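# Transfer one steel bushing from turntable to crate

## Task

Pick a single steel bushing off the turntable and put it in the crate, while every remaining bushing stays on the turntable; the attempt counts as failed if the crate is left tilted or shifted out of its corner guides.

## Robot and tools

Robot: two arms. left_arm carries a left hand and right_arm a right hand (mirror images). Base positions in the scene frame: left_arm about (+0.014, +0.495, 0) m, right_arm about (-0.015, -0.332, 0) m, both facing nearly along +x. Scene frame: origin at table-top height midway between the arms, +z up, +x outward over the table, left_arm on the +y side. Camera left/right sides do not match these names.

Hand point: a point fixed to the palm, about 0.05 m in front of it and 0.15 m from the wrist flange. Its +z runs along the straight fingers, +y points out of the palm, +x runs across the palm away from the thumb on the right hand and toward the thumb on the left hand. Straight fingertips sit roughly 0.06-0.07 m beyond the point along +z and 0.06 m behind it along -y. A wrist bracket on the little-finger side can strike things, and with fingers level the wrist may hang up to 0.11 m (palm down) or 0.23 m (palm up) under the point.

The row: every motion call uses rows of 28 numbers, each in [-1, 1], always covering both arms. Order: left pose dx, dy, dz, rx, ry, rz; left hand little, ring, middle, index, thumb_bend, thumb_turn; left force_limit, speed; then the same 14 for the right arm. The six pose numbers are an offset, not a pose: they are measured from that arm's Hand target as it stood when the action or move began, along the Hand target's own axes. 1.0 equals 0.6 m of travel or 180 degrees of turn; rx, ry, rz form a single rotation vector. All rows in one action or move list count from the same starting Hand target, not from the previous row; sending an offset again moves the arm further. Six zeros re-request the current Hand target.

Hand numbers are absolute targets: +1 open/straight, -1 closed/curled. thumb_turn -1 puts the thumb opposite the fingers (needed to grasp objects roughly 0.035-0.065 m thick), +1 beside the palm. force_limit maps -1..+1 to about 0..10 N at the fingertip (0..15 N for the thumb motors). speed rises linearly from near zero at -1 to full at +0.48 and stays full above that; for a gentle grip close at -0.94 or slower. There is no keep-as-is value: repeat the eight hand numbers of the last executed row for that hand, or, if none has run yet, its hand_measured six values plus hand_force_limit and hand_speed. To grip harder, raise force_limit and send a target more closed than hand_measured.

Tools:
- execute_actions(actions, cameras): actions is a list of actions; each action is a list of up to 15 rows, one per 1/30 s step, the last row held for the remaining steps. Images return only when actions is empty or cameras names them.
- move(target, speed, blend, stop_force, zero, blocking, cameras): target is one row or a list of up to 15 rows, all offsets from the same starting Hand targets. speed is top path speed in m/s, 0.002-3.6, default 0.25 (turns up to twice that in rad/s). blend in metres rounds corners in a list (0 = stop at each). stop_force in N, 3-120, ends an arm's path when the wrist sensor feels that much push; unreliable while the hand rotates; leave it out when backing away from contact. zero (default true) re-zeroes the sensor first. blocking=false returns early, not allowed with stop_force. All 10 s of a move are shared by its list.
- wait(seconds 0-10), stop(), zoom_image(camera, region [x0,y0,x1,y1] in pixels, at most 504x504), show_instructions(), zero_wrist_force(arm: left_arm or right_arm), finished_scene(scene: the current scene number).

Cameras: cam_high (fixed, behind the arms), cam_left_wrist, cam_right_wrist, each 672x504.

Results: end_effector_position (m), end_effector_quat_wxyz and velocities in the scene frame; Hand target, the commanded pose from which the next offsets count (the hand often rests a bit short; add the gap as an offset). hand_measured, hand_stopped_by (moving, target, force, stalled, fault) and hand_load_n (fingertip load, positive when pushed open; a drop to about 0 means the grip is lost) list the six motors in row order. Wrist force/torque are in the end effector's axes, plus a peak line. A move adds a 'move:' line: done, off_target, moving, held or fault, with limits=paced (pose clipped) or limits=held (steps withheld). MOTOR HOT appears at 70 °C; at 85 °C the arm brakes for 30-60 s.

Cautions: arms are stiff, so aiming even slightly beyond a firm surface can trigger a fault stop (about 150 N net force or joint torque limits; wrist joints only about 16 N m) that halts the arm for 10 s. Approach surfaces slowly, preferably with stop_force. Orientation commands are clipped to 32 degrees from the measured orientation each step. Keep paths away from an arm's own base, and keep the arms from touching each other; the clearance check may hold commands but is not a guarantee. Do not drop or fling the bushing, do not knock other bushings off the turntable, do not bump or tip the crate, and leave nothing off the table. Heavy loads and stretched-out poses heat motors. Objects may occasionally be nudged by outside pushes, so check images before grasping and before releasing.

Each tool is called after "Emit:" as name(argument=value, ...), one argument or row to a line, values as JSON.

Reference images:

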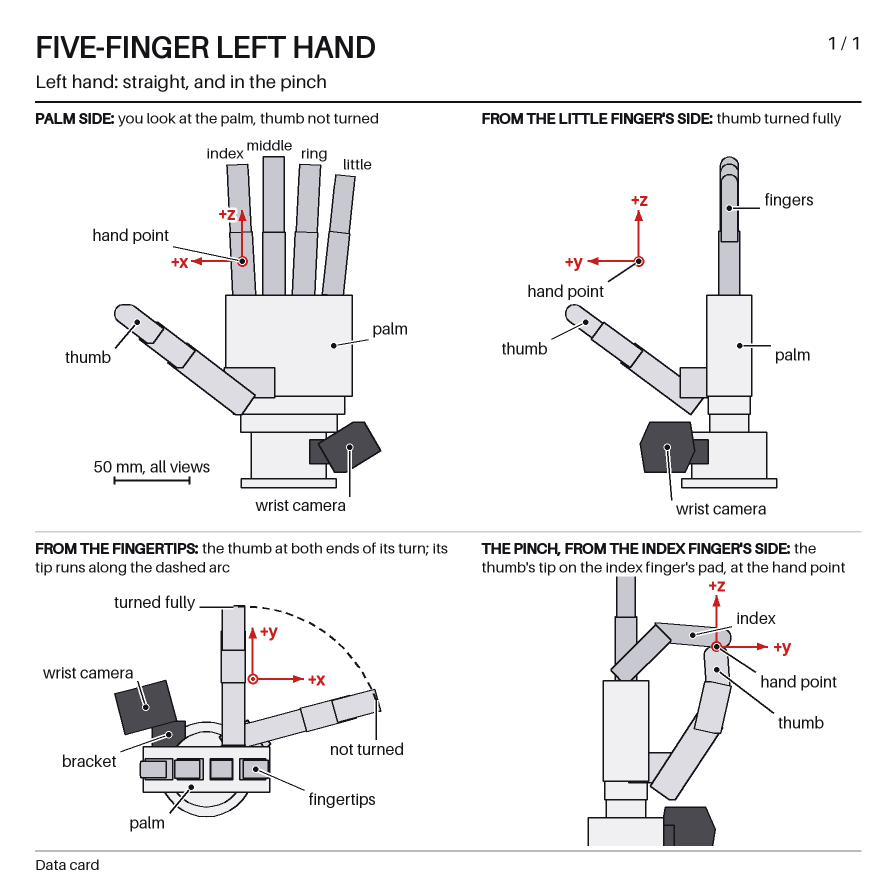

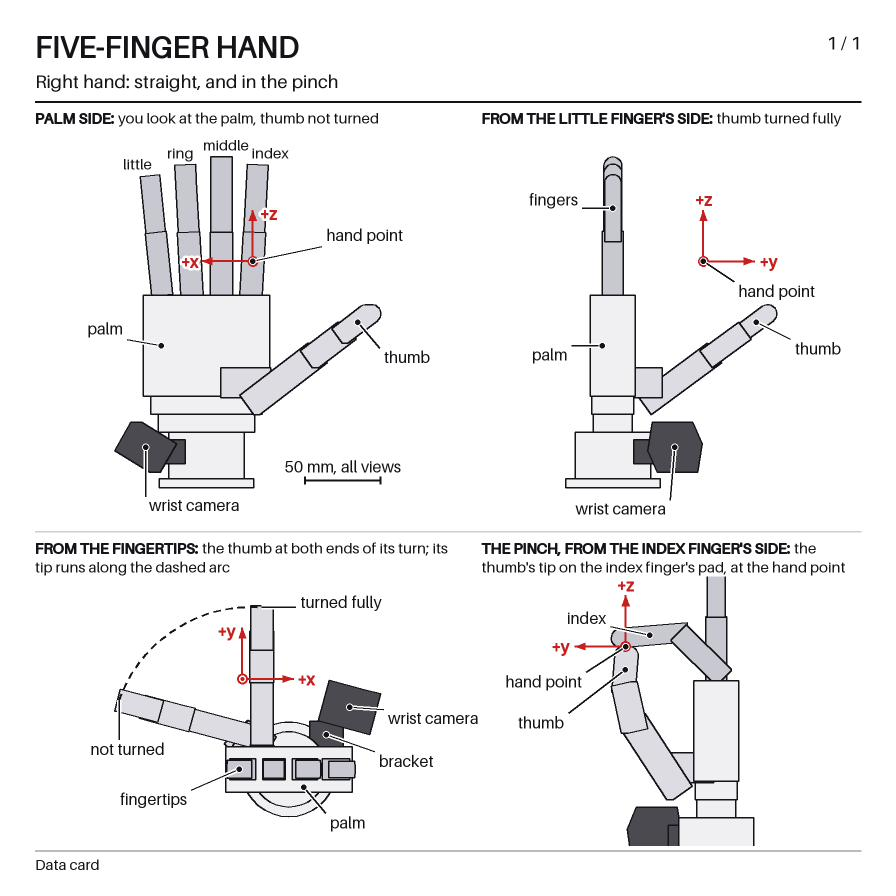

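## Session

Emit:
execute_actions(
  actions=[],
)

Emit:
zoom_image(
  camera="cam_high",
  region=[200, 140, 420, 280],
)

Scene clock: 0.00 s.
left_arm: end_effector_position=(+0.2376, +0.6493, +0.2459) hand_measured=(+1.000, +1.000, +1.000, +1.000, +1.000, +1.000) hand_load_n=(+0.0, -0.5, +0.0, +0.0, +0.0, +0.0) hand_stopped_by=(target, target, target, target, target, target) hand_force_limit=0.00 hand_speed=-0.80 end_effector_quat_wxyz=(+0.131, -0.456, +0.865, -0.164) | right_arm: end_effector_position=(+0.7656, -0.2453, +0.3102) hand_measured=(+1.000, +1.000, +1.000, +1.000, +1.000, +1.000) hand_load_n=(+0.0, +0.0, +0.0, +0.0, +0.0, +0.0) hand_stopped_by=(target, target, target, target, target, target) hand_force_limit=0.00 hand_speed=-0.80 end_effector_quat_wxyz=(+0.624, -0.473, +0.486, -0.387)
Joint positions: left_arm=[4.422 -1.457 -1.916 1.741 -1.152 -1.232] | right_arm=[-0.277 -1.225 1.54 -0.404 1.088 -2.857]
Joint velocities: within noise
Joint torques (N m): no reading
Wrist force (N): no reading
Wrist torque (N m): no reading
Wrist force, peak (N): no reading
Hand target: left_arm +0.2376, +0.6493, +0.2459; +0.131, -0.456, +0.865, -0.164 | right_arm +0.7656, -0.2453, +0.3102; +0.624, -0.473, +0.486, -0.387
camera_calibration:
cam_left_wrist: T_world_to_cam=[[0.571703, -0.708777, 0.413268, 0.218519], [-0.820416, -0.48858, 0.296997, 0.44151], [-0.00858962, -0.508846, -0.860815, 0.657013], [0, 0, 0, 1]] pos_world=[0.242938, 0.704912, 0.344133]
cam_right_wrist: T_world_to_cam=[[0.0252752, 0.0156047, -0.999559, 0.290948], [-0.699683, 0.714423, -0.00653914, 0.70647], [0.714006, 0.69954, 0.0289755, -0.273031], [0, 0, 0, 1]] pos_world=[0.681897, -0.318263, 0.303351]

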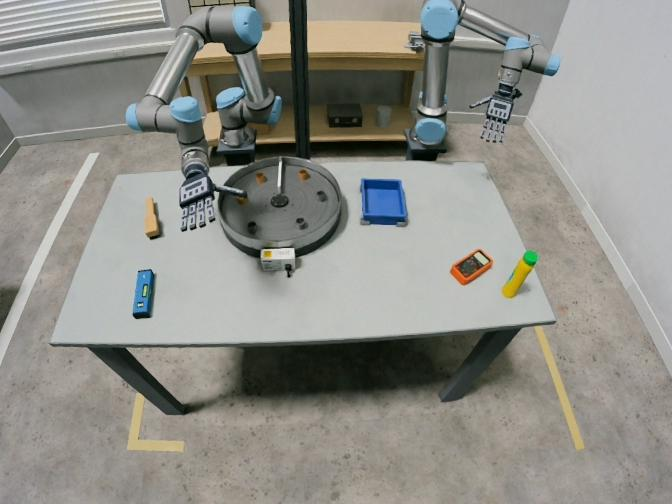

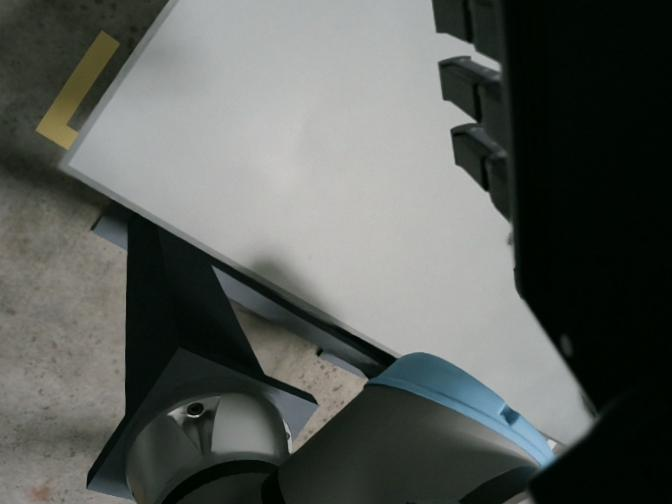

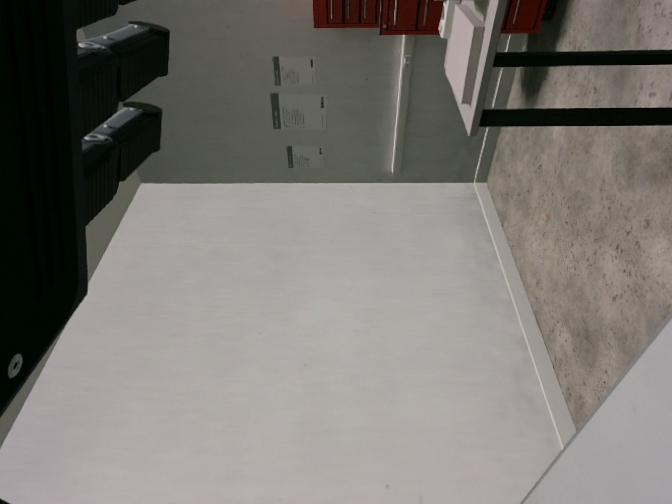

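Scaled by 2.291.

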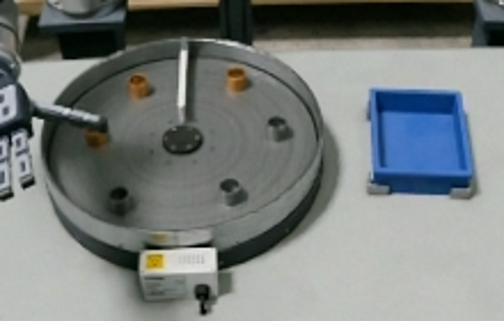

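Emit:
wait(
  seconds=0.2,
  cameras=["cam_high"],
)

Emit:
zoom_image(
  camera="cam_high",
  region=[200, 140, 420, 280],
)

Scene clock: 4.40 s.
left_arm: end_effector_position=(+0.2376, +0.6493, +0.2459) hand_measured=(+1.000, +1.000, +1.000, +1.000, +1.000, +1.000) hand_load_n=(+0.0, +0.0, +0.0, +0.0, +0.0, +0.0) hand_stopped_by=(target, target, target, target, target, target) hand_force_limit=0.00 hand_speed=-0.80 end_effector_quat_wxyz=(+0.131, -0.456, +0.865, -0.164) | right_arm: end_effector_position=(+0.7656, -0.2453, +0.3102) hand_measured=(+1.000, +1.000, +1.000, +1.000, +1.000, +1.000) hand_load_n=(+0.0, +0.0, +0.0, +0.0, +0.0, +0.0) hand_stopped_by=(target, target, target, target, target, target) hand_force_limit=0.00 hand_speed=-0.80 end_effector_quat_wxyz=(+0.624, -0.473, +0.486, -0.387)
Joint positions: left_arm=[4.422 -1.457 -1.916 1.741 -1.152 -1.232] | right_arm=[-0.277 -1.225 1.54 -0.404 1.088 -2.857]
Joint torques (N m): left_arm=[-0.28 14.75 18.27 -2.67 0.55 -0.16] | right_arm=[0.13 -36.32 -21.03 -1.87 -0.15 0.08]
Wrist force (N): left_arm=[0.0 0.0 -0.3] | right_arm=[0.0 0.2 0.0]
Wrist torque (N m): left_arm=[0.02 0.00 -0.01] | right_arm=[0.03 0.00 0.01]
Wrist force, peak (N): left_arm=[-0.1 -0.2 -0.4] | right_arm=[0.0 0.6 -0.2]
Hand target: left_arm +0.2376, +0.6493, +0.2459; +0.131, -0.456, +0.865, -0.164 | right_arm +0.7656, -0.2453, +0.3102; +0.624, -0.473, +0.486, -0.387
wait: 0.20 s; at rest from the start
Images, in order (width x height): cam_high 672x504.

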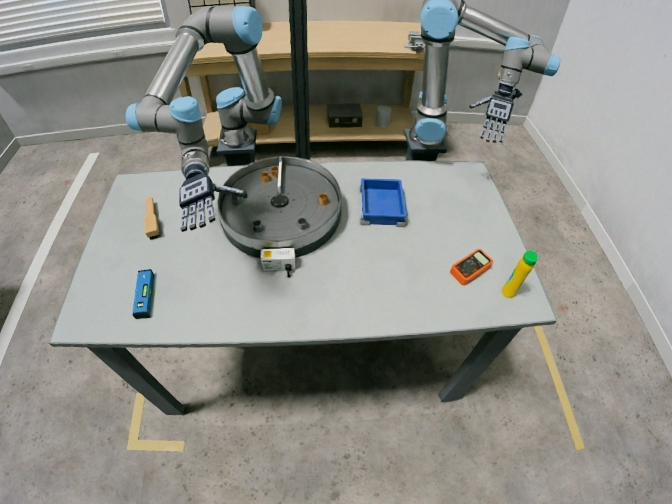

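Scaled by 2.291.

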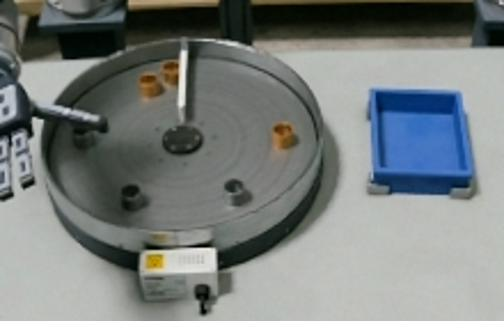

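Emit:
move(
  target=[0,0,0,0,0,0, 1,1,1,1,1,1,0,-0.8, -0.2285,0.1867,-0.7307,-0.1908,-0.3788,-0.1374, 1,1,1,0,0.2,-0.45,-0.5,0],
  speed=0.28,
  cameras=["all"],
)

Emit:
zoom_image(
  camera="cam_high",
  region=[200, 140, 420, 280],
)

Scene clock: 35.87 s.
left_arm: end_effector_position=(+0.2376, +0.6493, +0.2459) hand_measured=(+1.000, +1.000, +1.000, +1.000, +1.000, +1.000) hand_load_n=(+0.0, +0.0, +0.0, +0.0, +0.0, +0.0) hand_stopped_by=(target, target, target, target, target, target) hand_force_limit=0.00 hand_speed=-0.80 end_effector_quat_wxyz=(+0.131, -0.456, +0.865, -0.164) | right_arm: end_effector_position=(+0.3102, -0.1814, +0.2004) hand_measured=(+1.000, +1.000, +1.000, +0.000, +0.200, -0.450) hand_load_n=(+0.0, +0.0, +0.0, +0.0, +0.0, +0.0) hand_stopped_by=(target, target, target, target, target, target) hand_force_limit=-0.50 hand_speed=0.00 end_effector_quat_wxyz=(-0.536, +0.843, -0.043, +0.027)
Joint positions: left_arm=[4.422 -1.457 -1.916 1.741 -1.152 -1.232] | right_arm=[-0.567 -1.308 2.104 1.531 0.622 -5.571]
Joint torques (N m): left_arm=[0.37 15.44 18.56 -3.13 1.14 0.11] | right_arm=[-7.44 -3.2 -28.11 -0.25 -0.44 0.72]
Wrist force (N): left_arm=[0.1 -0.1 0.0] | right_arm=[-0.7 1.0 1.0]
Wrist torque (N m): left_arm=[-0.01 -0.01 0.01] | right_arm=[0.23 0.03 -0.01]
Wrist force, peak (N): left_arm=[0.2 0.0 -0.7] | right_arm=[-4.0 1.0 0.1]
Hand target: left_arm +0.2376, +0.6493, +0.2459; +0.131, -0.456, +0.865, -0.164 | right_arm +0.3102, -0.1814, +0.2004; -0.536, +0.843, -0.043, +0.027
Off the commanded pose: left_arm 0.000 m, 0 deg | right_arm 0.000 m, 0 deg.
move: done
camera_calibration:
cam_left_wrist: T_world_to_cam=[[0.571703, -0.708777, 0.413268, 0.218519], [-0.820416, -0.48858, 0.296997, 0.44151], [-0.00858962, -0.508846, -0.860815, 0.657013], [0, 0, 0, 1]] pos_world=[0.242938, 0.704912, 0.344133]
cam_right_wrist: T_world_to_cam=[[0.182697, -0.478703, -0.858758, 0.0249352], [-0.882923, -0.464136, 0.0708886, 0.169049], [-0.432515, 0.745266, -0.507454, 0.482131], [0, 0, 0, 1]] pos_world=[0.35323, -0.268918, 0.254089]

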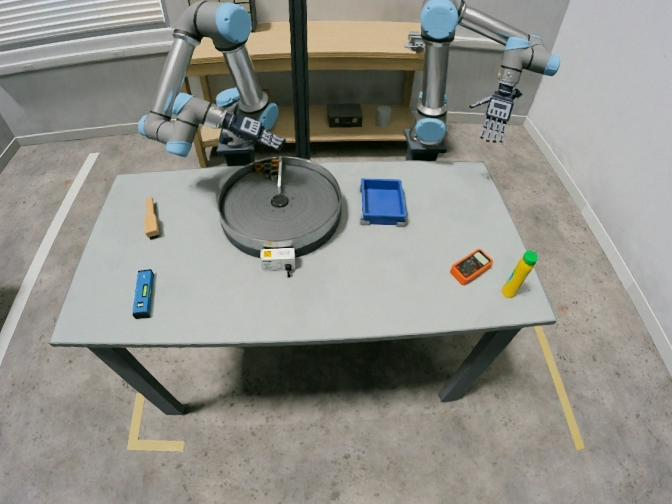

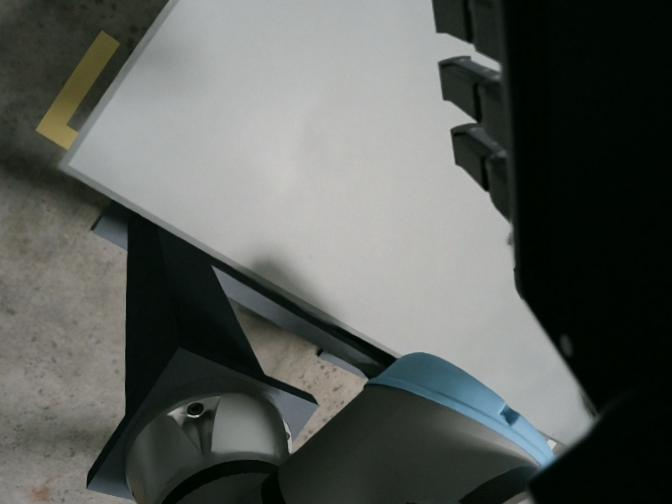

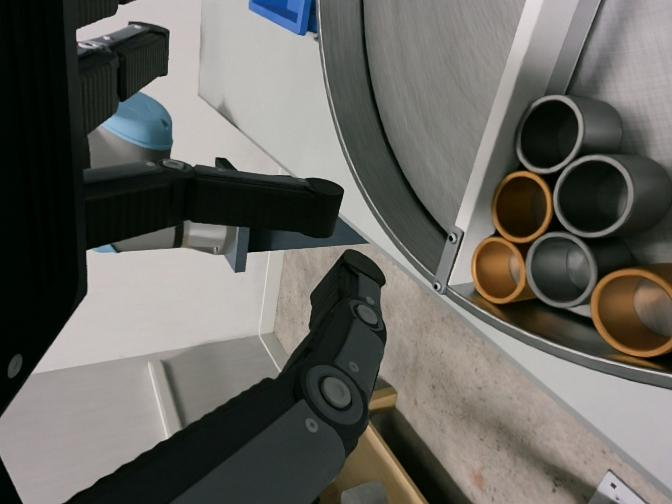

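Scaled by 2.291.

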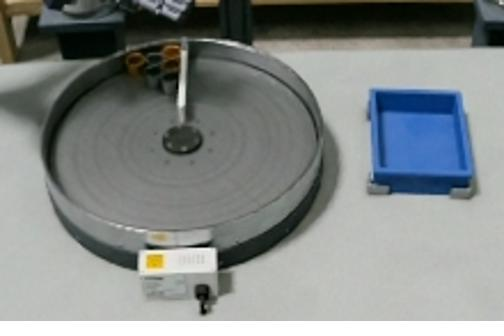

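Emit:
move(
  target=[0,0,0,0,0,0, 1,1,1,1,1,1,0,-0.8, 0.0127,0.1378,0.0412,0,-0.0578,-0.027, 1,1,1,0,0.2,-0.45,-0.5,0],
  speed=0.1,
  cameras=["cam_right_wrist","cam_high"],
)

Scene clock: 52.00 s.
left_arm: end_effector_position=(+0.2376, +0.6493, +0.2459) hand_measured=(+1.000, +1.000, +1.000, +1.000, +1.000, +1.000) hand_load_n=(+0.0, +0.0, +0.0, +0.0, +0.0, +0.0) hand_stopped_by=(target, target, target, target, target, target) hand_force_limit=0.00 hand_speed=-0.80 end_effector_quat_wxyz=(+0.131, -0.456, +0.865, -0.164) | right_arm: end_effector_position=(+0.3164, -0.1948, +0.1150) hand_measured=(+1.000, +1.000, +1.000, +0.000, +0.200, -0.450) hand_load_n=(-0.5, +0.0, +0.0, +0.0, +0.5, +0.0) hand_stopped_by=(target, target, target, target, target, target) hand_force_limit=-0.50 hand_speed=0.00 end_effector_quat_wxyz=(-0.536, +0.843, +0.041, -0.027)
Joint positions: left_arm=[4.422 -1.457 -1.916 1.741 -1.152 -1.232] | right_arm=[-0.516 -1.04 2.042 1.452 0.732 -5.733]
Joint torques (N m): left_arm=[0.57 14.79 18.81 -3.34 1.31 0.21] | right_arm=[-8.42 -51.18 6.76 4.74 -2.88 1.1]
Wrist force (N): left_arm=[0.1 -0.1 -0.3] | right_arm=[-0.3 1.2 0.9]
Wrist torque (N m): left_arm=[0.00 -0.03 0.01] | right_arm=[0.26 -0.03 0.06]
Wrist force, peak (N): left_arm=[0.0 0.1 -0.6] | right_arm=[-0.5 2.3 1.1]
Hand target: left_arm +0.2376, +0.6493, +0.2459; +0.131, -0.456, +0.865, -0.164 | right_arm +0.3164, -0.1948, +0.1150; -0.536, +0.843, +0.041, -0.027
Off the commanded pose: left_arm 0.000 m, 0 deg | right_arm 0.000 m, 0 deg.
move: done
camera_calibration:
cam_right_wrist: T_world_to_cam=[[0.274224, -0.432574, -0.858883, -0.0759991], [-0.772692, -0.630799, 0.0709959, 0.107007], [-0.572494, 0.644183, -0.507227, 0.476043], [0, 0, 0, 1]] pos_world=[0.376056, -0.272034, 0.16859]
Images, in order (width x height): cam_high 672x504, cam_right_wrist 672x504.

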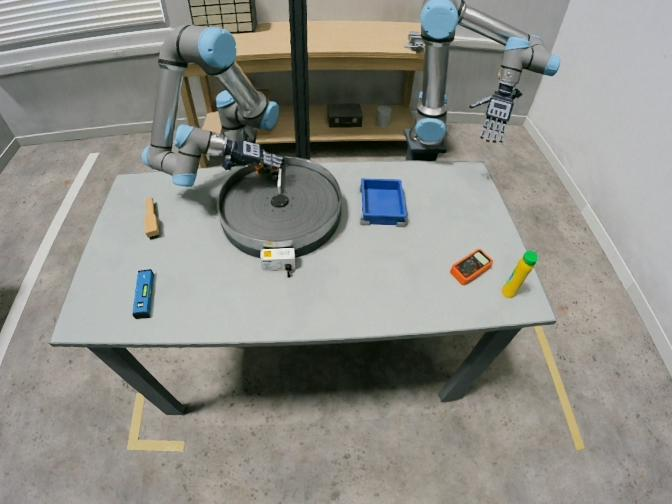

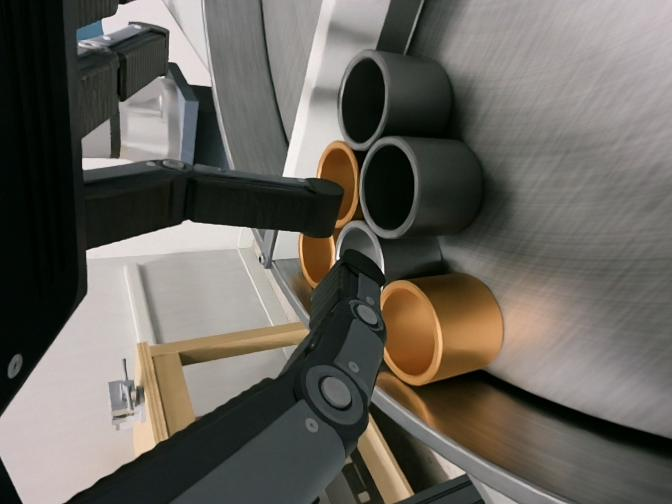

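Emit:
move(
  target=[0,0,0,0,0,0, 1,1,1,1,1,1,0,-0.8, -0.0027,0.028,0.0228,0,0,0, 1,1,1,0,0.2,-0.45,-0.5,0],
  speed=0.05,
  stop_force=4,
  cameras=["cam_right_wrist"],
)

Emit:
zoom_image(
  camera="cam_right_wrist",
  region=[220, 100, 500, 380],
)

Scene clock: 65.27 s.
left_arm: end_effector_position=(+0.2376, +0.6493, +0.2459) hand_measured=(+1.000, +1.000, +1.000, +1.000, +1.000, +1.000) hand_load_n=(+0.0, +0.0, +0.0, +0.0, +0.0, +0.0) hand_stopped_by=(target, target, target, target, target, target) hand_force_limit=0.00 hand_speed=-0.80 end_effector_quat_wxyz=(+0.131, -0.456, +0.865, -0.164) | right_arm: end_effector_position=(+0.3142, -0.1897, +0.0940) hand_measured=(+1.000, +1.000, +1.000, +0.000, +0.200, -0.450) hand_load_n=(+0.0, +0.0, +0.0, +0.0, +0.0, +0.0) hand_stopped_by=(target, target, target, target, target, target) hand_force_limit=-0.50 hand_speed=0.00 end_effector_quat_wxyz=(-0.536, +0.843, +0.041, -0.027)
Joint positions: left_arm=[4.422 -1.457 -1.916 1.741 -1.152 -1.232] | right_arm=[-0.507 -0.997 2.053 1.391 0.724 -5.724]
Joint torques (N m): left_arm=[0.33 15.18 18.25 -3.55 1.51 0.27] | right_arm=[-7.78 -52.81 -22.07 4.74 1.16 -1.66]
Wrist force (N): left_arm=[0.1 -0.2 -0.1] | right_arm=[-0.6 1.3 0.5]
Wrist torque (N m): left_arm=[-0.03 -0.03 0.01] | right_arm=[0.30 0.01 0.04]
Wrist force, peak (N): left_arm=[0.1 -0.5 -0.4] | right_arm=[-0.8 1.7 0.9]
Hand target: left_arm +0.2376, +0.6493, +0.2459; +0.131, -0.456, +0.865, -0.164 | right_arm +0.3142, -0.1897, +0.0940; -0.536, +0.843, +0.041, -0.027
Off the commanded pose: left_arm 0.000 m, 0 deg | right_arm 0.000 m, 0 deg.
move: done
camera_calibration:
cam_right_wrist: T_world_to_cam=[[0.274206, -0.432619, -0.858867, -0.0911478], [-0.772748, -0.630731, 0.0709936, 0.110048], [-0.572427, 0.644221, -0.507255, 0.460886], [0, 0, 0, 1]] pos_world=[0.373856, -0.266934, 0.14769]
Images, in order (width x height): cam_right_wrist 672x504.

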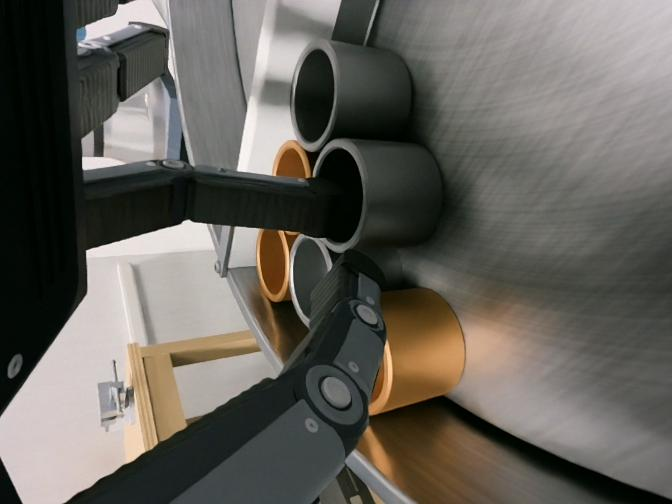

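Scaled by 1.800.

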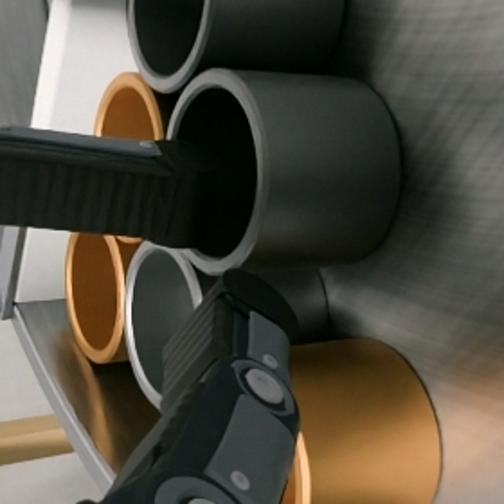

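Emit:
move(
  target=[0,0,0,0,0,0, 1,1,1,1,1,1,0,-0.8, 0.0045,0.017,0.0112,0,0,0, 1,1,1,0,0.2,-0.45,-0.5,0],
  speed=0.03,
  stop_force=4,
  cameras=["cam_right_wrist"],
)

Emit:
zoom_image(
  camera="cam_right_wrist",
  region=[200, 100, 480, 380],
)

Scene clock: 77.33 s.
left_arm: end_effector_position=(+0.2376, +0.6493, +0.2459) hand_measured=(+1.000, +1.000, +1.000, +1.000, +1.000, +1.000) hand_load_n=(+0.0, +0.0, +0.0, +0.0, +0.0, +0.0) hand_stopped_by=(target, target, target, target, target, target) hand_force_limit=0.00 hand_speed=-0.80 end_effector_quat_wxyz=(+0.131, -0.456, +0.865, -0.164) | right_arm: end_effector_position=(+0.3167, -0.1877, +0.0819) hand_measured=(+1.000, +1.000, +1.000, +0.000, +0.200, -0.450) hand_load_n=(+0.0, +0.0, +0.0, -4.5, +0.0, +0.0) hand_stopped_by=(target, target, target, target, target, target) hand_force_limit=-0.50 hand_speed=0.00 end_effector_quat_wxyz=(-0.536, +0.843, +0.041, -0.027)
Joint positions: left_arm=[4.422 -1.457 -1.916 1.741 -1.152 -1.232] | right_arm=[-0.498 -0.966 2.046 1.361 0.718 -5.716]
Joint torques (N m): left_arm=[0.58 15.7 19.39 -3.73 1.73 0.17] | right_arm=[-5.97 -53.39 9.28 4.76 1.15 -1.64]
Wrist force (N): left_arm=[0.3 -0.3 -0.1] | right_arm=[1.5 2.3 -4.0]
Wrist torque (N m): left_arm=[-0.03 -0.05 0.03] | right_arm=[0.33 0.00 -0.12]
Wrist force, peak (N): left_arm=[0.1 -0.5 -0.4] | right_arm=[1.3 2.6 -4.3]
Hand target: left_arm +0.2376, +0.6493, +0.2459; +0.131, -0.456, +0.865, -0.164 | right_arm +0.3167, -0.1877, +0.0819; -0.536, +0.843, +0.041, -0.027
Off the commanded pose: left_arm 0.000 m, 0 deg | right_arm 0.000 m, 0 deg.
move: done
camera_calibration:
cam_right_wrist: T_world_to_cam=[[0.274206, -0.432619, -0.858867, -0.10136], [-0.772748, -0.630731, 0.0709936, 0.1141], [-0.572427, 0.644221, -0.507255, 0.454891], [0, 0, 0, 1]] pos_world=[0.376356, -0.264934, 0.13559]
Images, in order (width x height): cam_right_wrist 672x504.

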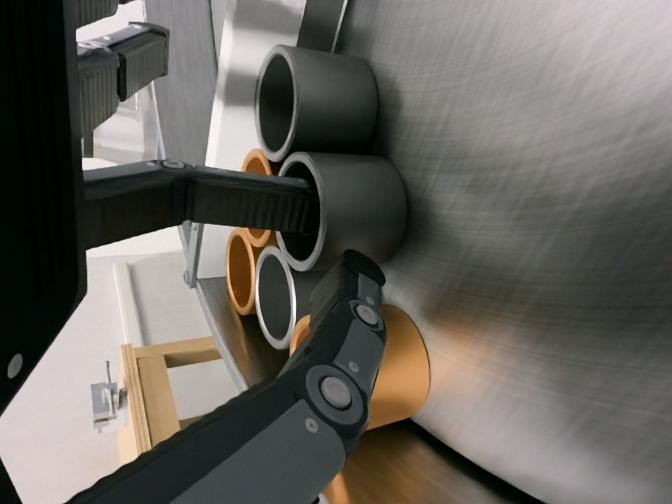

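Scaled by 1.800.

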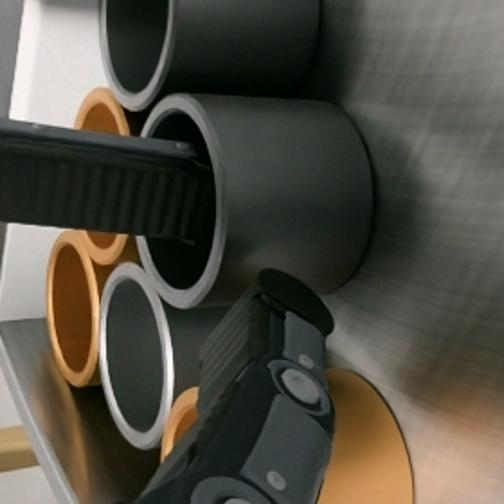

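Emit:
move(
  target=[0,0,0,0,0,0, 1,1,1,1,1,1,0,-0.8, 0,0.0028,-0.006,0,0,0, 1,1,1,0,0.2,-0.45,-0.5,0],
  speed=0.02,
  cameras=["cam_right_wrist"],
)

Emit:
zoom_image(
  camera="cam_right_wrist",
  region=[200, 100, 480, 380],
)

Scene clock: 88.00 s.
left_arm: end_effector_position=(+0.2376, +0.6493, +0.2459) hand_measured=(+1.000, +1.000, +1.000, +1.000, +1.000, +1.000) hand_load_n=(+0.0, +0.0, +0.0, +0.0, +0.0, +0.0) hand_stopped_by=(target, target, target, target, target, target) hand_force_limit=0.00 hand_speed=-0.80 end_effector_quat_wxyz=(+0.131, -0.456, +0.865, -0.164) | right_arm: end_effector_position=(+0.3171, -0.1917, +0.0819) hand_measured=(+1.000, +1.000, +1.000, +0.000, +0.200, -0.450) hand_load_n=(+0.0, +0.0, +0.0, -3.0, +0.0, +0.0) hand_stopped_by=(target, target, target, target, target, target) hand_force_limit=-0.50 hand_speed=0.00 end_effector_quat_wxyz=(-0.536, +0.843, +0.041, -0.027)
Joint positions: left_arm=[4.422 -1.457 -1.916 1.741 -1.152 -1.232] | right_arm=[-0.508 -0.964 2.045 1.368 0.725 -5.725]
Joint torques (N m): left_arm=[0.37 15.69 19.17 -3.72 1.83 0.18] | right_arm=[2.68 -11.02 -18.83 4.02 -0.12 -0.28]
Wrist force (N): left_arm=[0.2 -0.1 -0.1] | right_arm=[1.4 3.4 -1.8]
Wrist torque (N m): left_arm=[-0.01 -0.04 0.02] | right_arm=[0.34 -0.02 -0.11]
Wrist force, peak (N): left_arm=[0.0 -0.4 -0.4] | right_arm=[2.0 4.0 -3.4]
Hand target: left_arm +0.2376, +0.6493, +0.2459; +0.131, -0.456, +0.865, -0.164 | right_arm +0.3171, -0.1917, +0.0819; -0.536, +0.843, +0.041, -0.027
Off the commanded pose: left_arm 0.000 m, 0 deg | right_arm 0.000 m, 0 deg.
move: done
camera_calibration:
cam_right_wrist: T_world_to_cam=[[0.274206, -0.432619, -0.858867, -0.103201], [-0.772748, -0.630731, 0.0709936, 0.111886], [-0.572427, 0.644221, -0.507255, 0.457697], [0, 0, 0, 1]] pos_world=[0.376756, -0.268934, 0.13559]
Images, in order (width x height): cam_right_wrist 672x504.

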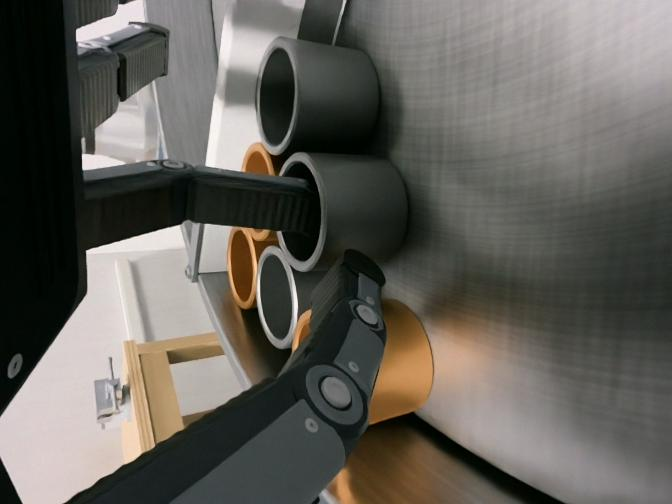

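Scaled by 1.800.

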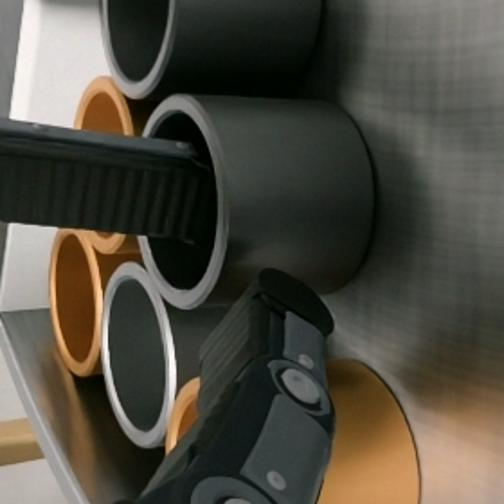

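Emit:
zoom_image(
  camera="cam_right_wrist",
  region=[240, 130, 400, 290],
)

Scaled by 3.150.

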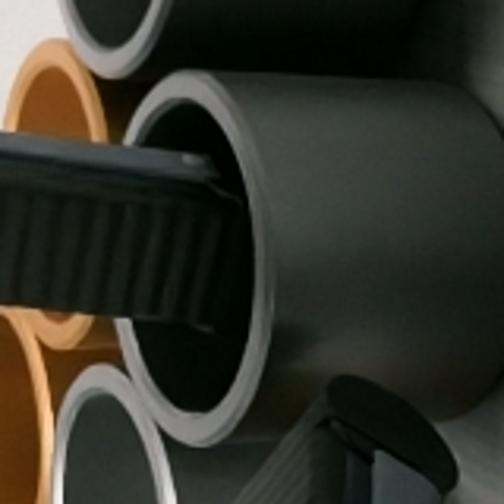

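Emit:
move(
  target=[0,0,0,0,0,0, 1,1,1,1,1,1,0,-0.8, 0,0.0014,-0.003,0,0,0, 1,1,1,-0.05,0.2,-0.45,-0.6,-0.7],
  speed=0.02,
  cameras=["cam_right_wrist"],
)

Emit:
zoom_image(
  camera="cam_right_wrist",
  region=[200, 100, 480, 380],
)

Scene clock: 111.90 s.
left_arm: end_effector_position=(+0.2376, +0.6493, +0.2459) hand_measured=(+1.000, +1.000, +1.000, +1.000, +1.000, +1.000) hand_load_n=(+0.0, +0.0, +0.0, +0.0, +0.0, +0.0) hand_stopped_by=(target, target, target, target, target, target) hand_force_limit=0.00 hand_speed=-0.80 end_effector_quat_wxyz=(+0.131, -0.456, +0.865, -0.164) | right_arm: end_effector_position=(+0.3173, -0.1937, +0.0819) hand_measured=(+1.000, +1.000, +1.000, -0.050, +0.200, -0.450) hand_load_n=(+0.0, +0.0, +0.0, +0.0, -1.5, -2.0) hand_stopped_by=(target, target, target, target, target, target) hand_force_limit=-0.60 hand_speed=-0.70 end_effector_quat_wxyz=(-0.536, +0.843, +0.041, -0.027)
Joint positions: left_arm=[4.422 -1.457 -1.916 1.741 -1.152 -1.232] | right_arm=[-0.512 -0.963 2.044 1.371 0.728 -5.73]
Joint torques (N m): left_arm=[0.54 16.4 18.48 -4.15 2.14 0.35] | right_arm=[-5.76 -12.09 -20.49 4.45 0.89 -0.83]
Wrist force (N): left_arm=[0.3 -0.2 0.0] | right_arm=[1.8 1.8 1.3]
Wrist torque (N m): left_arm=[-0.03 -0.05 0.02] | right_arm=[0.31 -0.02 -0.17]
Wrist force, peak (N): left_arm=[0.5 -0.3 -0.5] | right_arm=[1.4 3.5 -2.2]
Hand target: left_arm +0.2376, +0.6493, +0.2459; +0.131, -0.456, +0.865, -0.164 | right_arm +0.3173, -0.1936, +0.0819; -0.536, +0.843, +0.041, -0.027
Off the commanded pose: left_arm 0.000 m, 0 deg | right_arm 0.000 m, 0 deg.
move: done
camera_calibration:
cam_right_wrist: T_world_to_cam=[[0.274224, -0.432574, -0.858883, -0.104086], [-0.772692, -0.630799, 0.0709959, 0.110662], [-0.572494, 0.644183, -0.507227, 0.459054], [0, 0, 0, 1]] pos_world=[0.376856, -0.270934, 0.13559]
Images, in order (width x height): cam_right_wrist 672x504.

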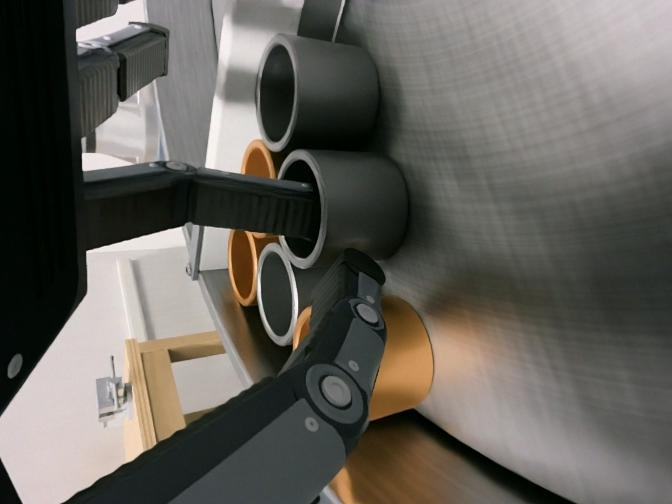

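Scaled by 1.800.

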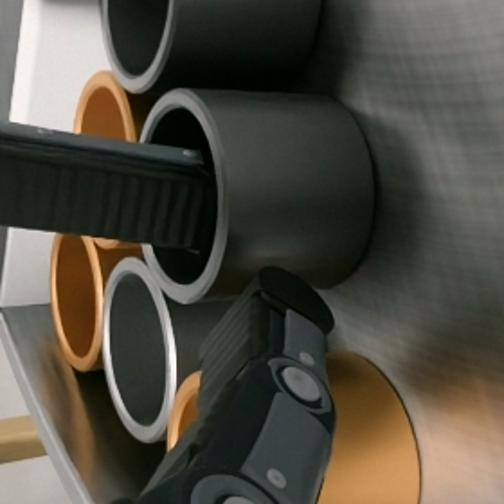

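Emit:
move(
  target=[0,0,0,0,0,0, 1,1,1,1,1,1,0,-0.8, 0.0088,0.0012,-0.0025,0,-0.0896,-0.0418, 1,1,1,-0.05,0.2,-0.45,-0.6,-0.7],
  speed=0.08,
  cameras=["cam_right_wrist"],
)

Emit:
zoom_image(
  camera="cam_right_wrist",
  region=[200, 100, 480, 380],
)

Scene clock: 152.63 s.
left_arm: end_effector_position=(+0.2376, +0.6493, +0.2459) hand_measured=(+1.000, +1.000, +1.000, +1.000, +1.000, +1.000) hand_load_n=(+0.0, +0.0, +0.0, +0.0, +0.0, +0.0) hand_stopped_by=(target, target, target, target, target, target) hand_force_limit=0.00 hand_speed=-0.80 end_effector_quat_wxyz=(+0.131, -0.456, +0.865, -0.164) | right_arm: end_effector_position=(+0.3228, -0.1948, +0.0818) hand_measured=(+1.000, +1.000, +1.000, -0.050, +0.200, -0.450) hand_load_n=(+0.0, +0.0, +0.0, +0.5, +0.0, +0.0) hand_stopped_by=(target, target, target, target, target, target) hand_force_limit=-0.60 hand_speed=-0.70 end_effector_quat_wxyz=(-0.526, +0.826, +0.171, -0.110) end_effector_velocity=(+0.000, +0.001, -0.001) end_effector_angular_velocity=(+0.000, +0.001, -0.010)
Joint positions: left_arm=[4.422 -1.457 -1.916 1.741 -1.152 -1.232] | right_arm=[-0.389 -0.878 1.881 1.557 0.88 -5.885]
Joint velocities: left_arm=[within noise] | right_arm=[-0.003 0 0.004 -0.007 -0.006 0.006]
Joint torques (N m): left_arm=[0.01 16.74 18.69 -4.34 2.47 0.57] | right_arm=[-7.16 -41 7.64 -0.18 -2.47 1.58]
Wrist force (N): left_arm=[0.2 -0.1 -0.2] | right_arm=[-0.7 1.3 0.6]
Wrist torque (N m): left_arm=[0.00 -0.04 0.01] | right_arm=[0.31 0.09 0.08]
Wrist force, peak (N): left_arm=[0.3 -0.2 -0.7] | right_arm=[2.0 2.1 1.5]
Hand target: left_arm +0.2376, +0.6493, +0.2459; +0.131, -0.456, +0.865, -0.164 | right_arm +0.3227, -0.1948, +0.0819; -0.526, +0.826, +0.171, -0.110
Off the commanded pose: left_arm 0.000 m, 0 deg | right_arm 0.000 m, 0 deg.
move: done
camera_calibration:
cam_right_wrist: T_world_to_cam=[[0.393135, -0.327491, -0.859182, -0.123994], [-0.542381, -0.837135, 0.0709107, -0.000235633], [-0.742474, 0.438126, -0.506732, 0.477585], [0, 0, 0, 1]] pos_world=[0.403213, -0.250047, 0.135491]
Images, in order (width x height): cam_right_wrist 672x504.

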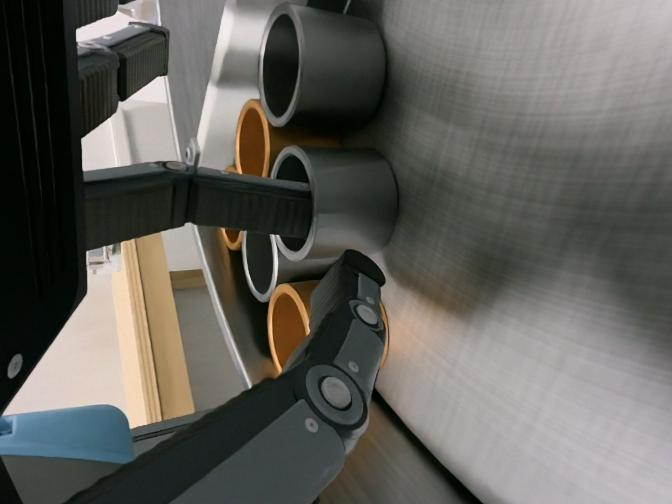

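Scaled by 1.800.

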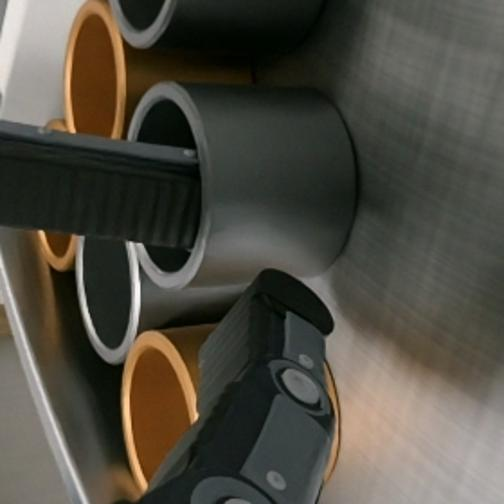

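Emit:
move(
  target=[
    [0,0,0,0,0,0, 1,1,1,1,1,1,0,-0.8, 0,0.0127,-0.0272,0,0,0, 1,1,1,-0.05,0.2,-0.45,-0.6,-0.7],
    [0,0,0,0,0,0, 1,1,1,1,1,1,0,-0.8, 0,0.0267,-0.0207,0,0,0, 1,1,1,-0.05,0.2,-0.45,-0.6,-0.7],
  ],
  speed=[0.03,0.015],
  stop_force=4,
  cameras=["cam_right_wrist"],
)

Emit:
zoom_image(
  camera="cam_right_wrist",
  region=[200, 100, 480, 380],
)

Scene clock: 161.37 s.
left_arm: end_effector_position=(+0.2376, +0.6493, +0.2459) hand_measured=(+1.000, +1.000, +1.000, +1.000, +1.000, +1.000) hand_load_n=(+0.0, +0.0, +0.0, +0.0, +0.0, +0.0) hand_stopped_by=(target, target, target, target, target, target) hand_force_limit=0.00 hand_speed=-0.80 end_effector_quat_wxyz=(+0.131, -0.456, +0.865, -0.164) | right_arm: end_effector_position=(+0.3299, -0.2113, +0.0726) hand_measured=(+1.000, +1.000, +1.000, -0.050, +0.200, -0.450) hand_load_n=(+0.0, +0.0, -0.5, +0.0, +0.0, +0.0) hand_stopped_by=(target, target, target, target, target, target) hand_force_limit=-0.60 hand_speed=-0.70 end_effector_quat_wxyz=(-0.526, +0.826, +0.171, -0.110)
Joint positions: left_arm=[4.422 -1.457 -1.916 1.741 -1.152 -1.232] | right_arm=[-0.418 -0.847 1.857 1.563 0.904 -5.905]
Joint torques (N m): left_arm=[0.28 16.5 18.92 -4.46 2.46 0.75] | right_arm=[7.48 -60.57 -22.87 4.75 -2.1 1.28]
Wrist force (N): left_arm=[0.2 -0.1 -0.2] | right_arm=[-0.9 1.5 0.7]
Wrist torque (N m): left_arm=[0.00 -0.04 0.01] | right_arm=[0.37 0.08 0.08]
Wrist force, peak (N): left_arm=[0.0 0.0 -0.7] | right_arm=[-0.8 1.6 0.8]
Hand target: left_arm +0.2376, +0.6493, +0.2459; +0.131, -0.456, +0.865, -0.164 | right_arm +0.3299, -0.2113, +0.0726; -0.526, +0.826, +0.171, -0.110
Off the commanded pose: left_arm 0.000 m, 0 deg | right_arm 0.000 m, 0 deg.
move: done
camera_calibration:
cam_right_wrist: T_world_to_cam=[[0.392923, -0.327744, -0.859183, -0.140191], [-0.542938, -0.836774, 0.0708988, -0.00929377], [-0.742179, 0.438626, -0.506733, 0.485427], [0, 0, 0, 1]] pos_world=[0.410312, -0.266645, 0.126191]
Images, in order (width x height): cam_right_wrist 672x504.

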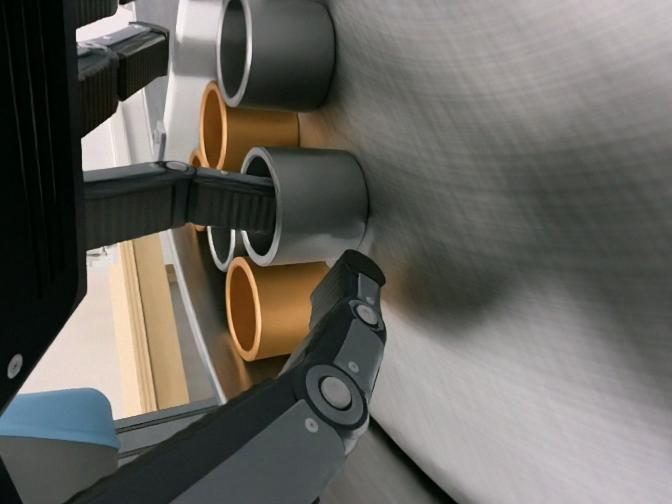

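Scaled by 1.800.

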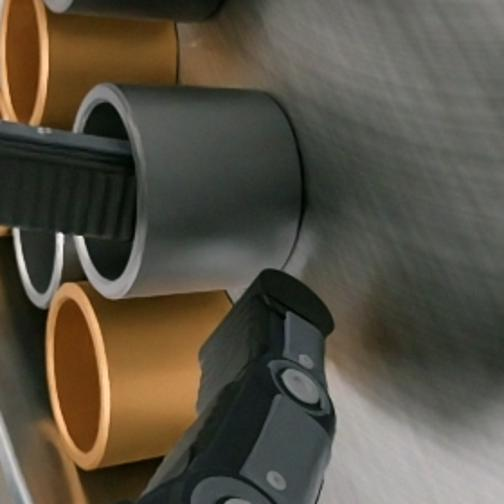

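Emit:
move(
  target=[0,0,0,0,0,0, 1,1,1,1,1,1,0,-0.8, 0,0,0,0,0,0, 1,1,1,-0.6,0.2,-0.45,-0.3,-0.9],
  speed=0.02,
  cameras=["cam_right_wrist"],
)

Emit:
zoom_image(
  camera="cam_right_wrist",
  region=[200, 100, 480, 380],
)

Scene clock: 175.70 s.
left_arm: end_effector_position=(+0.2376, +0.6493, +0.2459) hand_measured=(+1.000, +1.000, +1.000, +1.000, +1.000, +1.000) hand_load_n=(+0.0, +0.0, +0.0, +0.0, +0.0, -0.5) hand_stopped_by=(target, target, target, target, target, target) hand_force_limit=0.00 hand_speed=-0.80 end_effector_quat_wxyz=(+0.131, -0.456, +0.865, -0.164) | right_arm: end_effector_position=(+0.3299, -0.2113, +0.0726) hand_measured=(+1.000, +1.000, +1.000, -0.216, +0.200, -0.450) hand_load_n=(+0.0, +0.0, +0.0, +5.0, +2.5, +0.0) hand_stopped_by=(target, target, target, force, target, target) hand_force_limit=-0.30 hand_speed=-0.90 end_effector_quat_wxyz=(-0.526, +0.826, +0.171, -0.110)
Joint positions: left_arm=[4.422 -1.457 -1.916 1.741 -1.152 -1.232] | right_arm=[-0.418 -0.847 1.857 1.563 0.904 -5.905]
Joint torques (N m): left_arm=[0.27 16.87 19.53 -4.48 2.61 0.69] | right_arm=[7.95 -60.62 -23 4.64 1.07 -1.5]
Wrist force (N): left_arm=[0.1 -0.2 -0.1] | right_arm=[-0.6 1.0 0.6]
Wrist torque (N m): left_arm=[-0.02 -0.02 0.01] | right_arm=[0.34 0.05 0.08]
Wrist force, peak (N): left_arm=[0.4 -0.2 -0.7] | right_arm=[-0.7 1.8 0.6]
Hand target: left_arm +0.2376, +0.6493, +0.2459; +0.131, -0.456, +0.865, -0.164 | right_arm +0.3299, -0.2113, +0.0726; -0.526, +0.826, +0.171, -0.110
Off the commanded pose: left_arm 0.000 m, 0 deg | right_arm 0.000 m, 0 deg.
move: done
camera_calibration:
cam_right_wrist: T_world_to_cam=[[0.392923, -0.327744, -0.859183, -0.140191], [-0.542938, -0.836774, 0.0708988, -0.00929377], [-0.742179, 0.438626, -0.506733, 0.485427], [0, 0, 0, 1]] pos_world=[0.410312, -0.266645, 0.126191]
Images, in order (width x height): cam_right_wrist 672x504.

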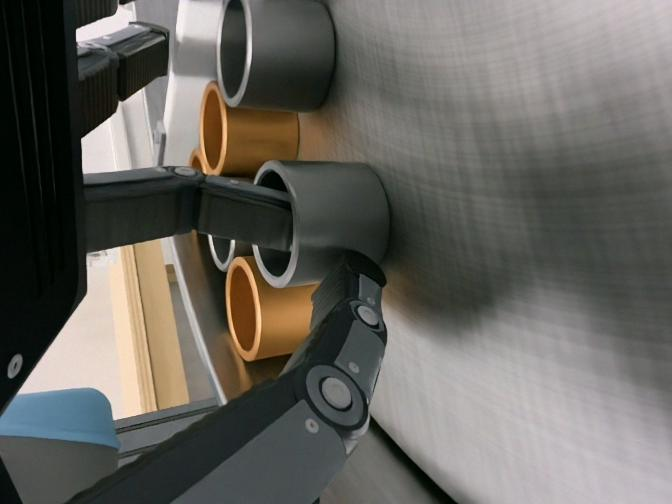

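Scaled by 1.800.

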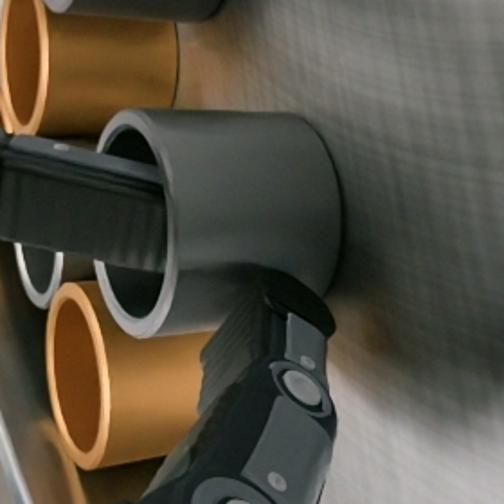

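Emit:
move(
  target=[
    [0,0,0,0,0,0, 1,1,1,1,1,1,0,-0.8, 0,-0.0453,-0.0212,0,0,0, 1,1,1,-0.6,0.2,-0.45,-0.3,-0.9],
    [0,0,0,0,0,0, 1,1,1,1,1,1,0,-0.8, 0,-0.1917,-0.0895,0,0,0, 1,1,1,-0.6,0.2,-0.45,-0.3,-0.9],
  ],
  speed=[0.04,0.12],
  blend=0.005,
  cameras=["cam_right_wrist","cam_high"],
)

Emit:
zoom_image(
  camera="cam_high",
  region=[200, 140, 420, 280],
)

Scene clock: 181.50 s.
left_arm: end_effector_position=(+0.2376, +0.6493, +0.2459) hand_measured=(+1.000, +1.000, +1.000, +1.000, +1.000, +1.000) hand_load_n=(+0.0, +0.0, +0.0, +0.0, -0.5, +0.0) hand_stopped_by=(target, target, target, target, target, target) hand_force_limit=0.00 hand_speed=-0.80 end_effector_quat_wxyz=(+0.131, -0.456, +0.865, -0.164) | right_arm: end_effector_position=(+0.3302, -0.2112, +0.1996) hand_measured=(+1.000, +1.000, +1.000, -0.216, +0.200, -0.450) hand_load_n=(+0.0, +0.0, +0.0, +5.0, +2.5, +0.0) hand_stopped_by=(target, target, target, force, target, target) hand_force_limit=-0.30 hand_speed=-0.90 end_effector_quat_wxyz=(-0.525, +0.826, +0.171, -0.110)
Joint positions: left_arm=[4.422 -1.457 -1.916 1.741 -1.152 -1.232] | right_arm=[-0.418 -1.085 1.816 1.84 0.904 -5.904]
Joint torques (N m): left_arm=[0.99 17.15 19.4 -4.4 2.47 0.78] | right_arm=[1.16 -12.65 4.44 1.19 -0.38 -0.61]
Wrist force (N): left_arm=[0.2 -0.3 -0.5] | right_arm=[-0.6 2.0 0.8]
Wrist torque (N m): left_arm=[-0.02 -0.06 0.03] | right_arm=[0.32 0.05 0.09]
Wrist force, peak (N): left_arm=[0.4 0.2 -0.6] | right_arm=[-0.6 2.7 1.3]
Hand target: left_arm +0.2376, +0.6493, +0.2459; +0.131, -0.456, +0.865, -0.164 | right_arm +0.3301, -0.2112, +0.1996; -0.526, +0.826, +0.171, -0.110
Off the commanded pose: left_arm 0.000 m, 0 deg | right_arm 0.000 m, 0 deg.
move: done
camera_calibration:
cam_right_wrist: T_world_to_cam=[[0.39333, -0.328034, -0.858886, -0.0313554], [-0.54304, -0.83671, 0.0708777, -0.0180483], [-0.741889, 0.438531, -0.507239, 0.549921], [0, 0, 0, 1]] pos_world=[0.410512, -0.266544, 0.25329]
Images, in order (width x height): cam_high 672x504, cam_right_wrist 672x504.

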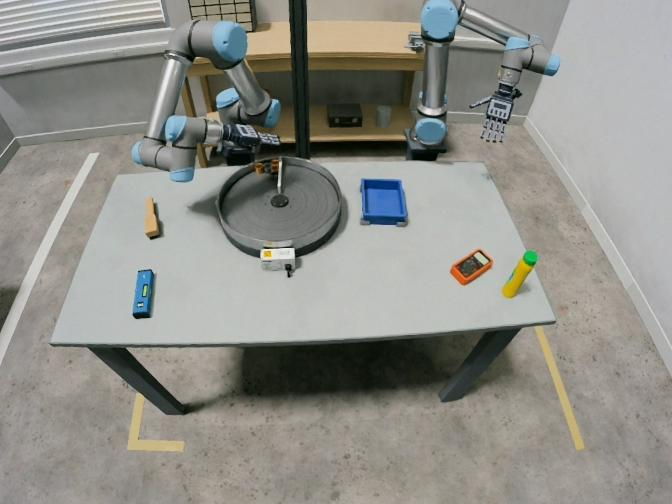

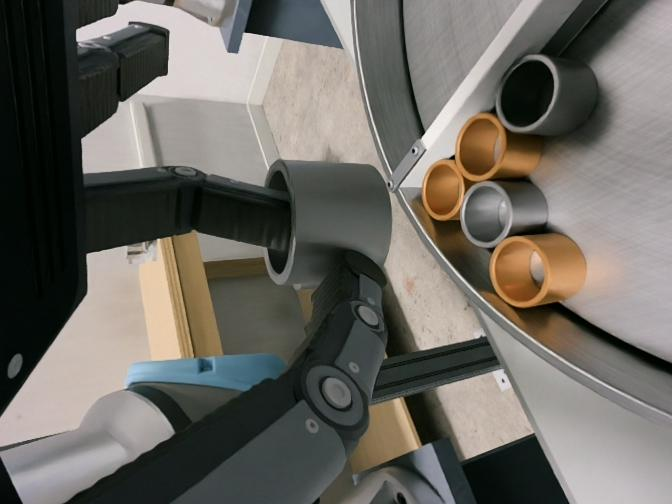

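Scaled by 2.291.

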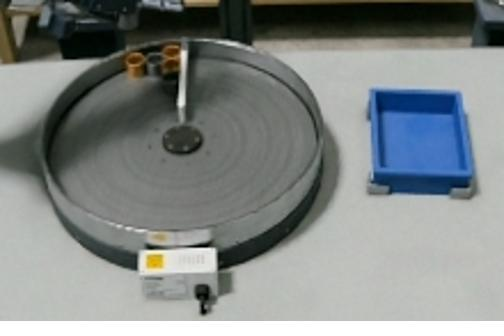

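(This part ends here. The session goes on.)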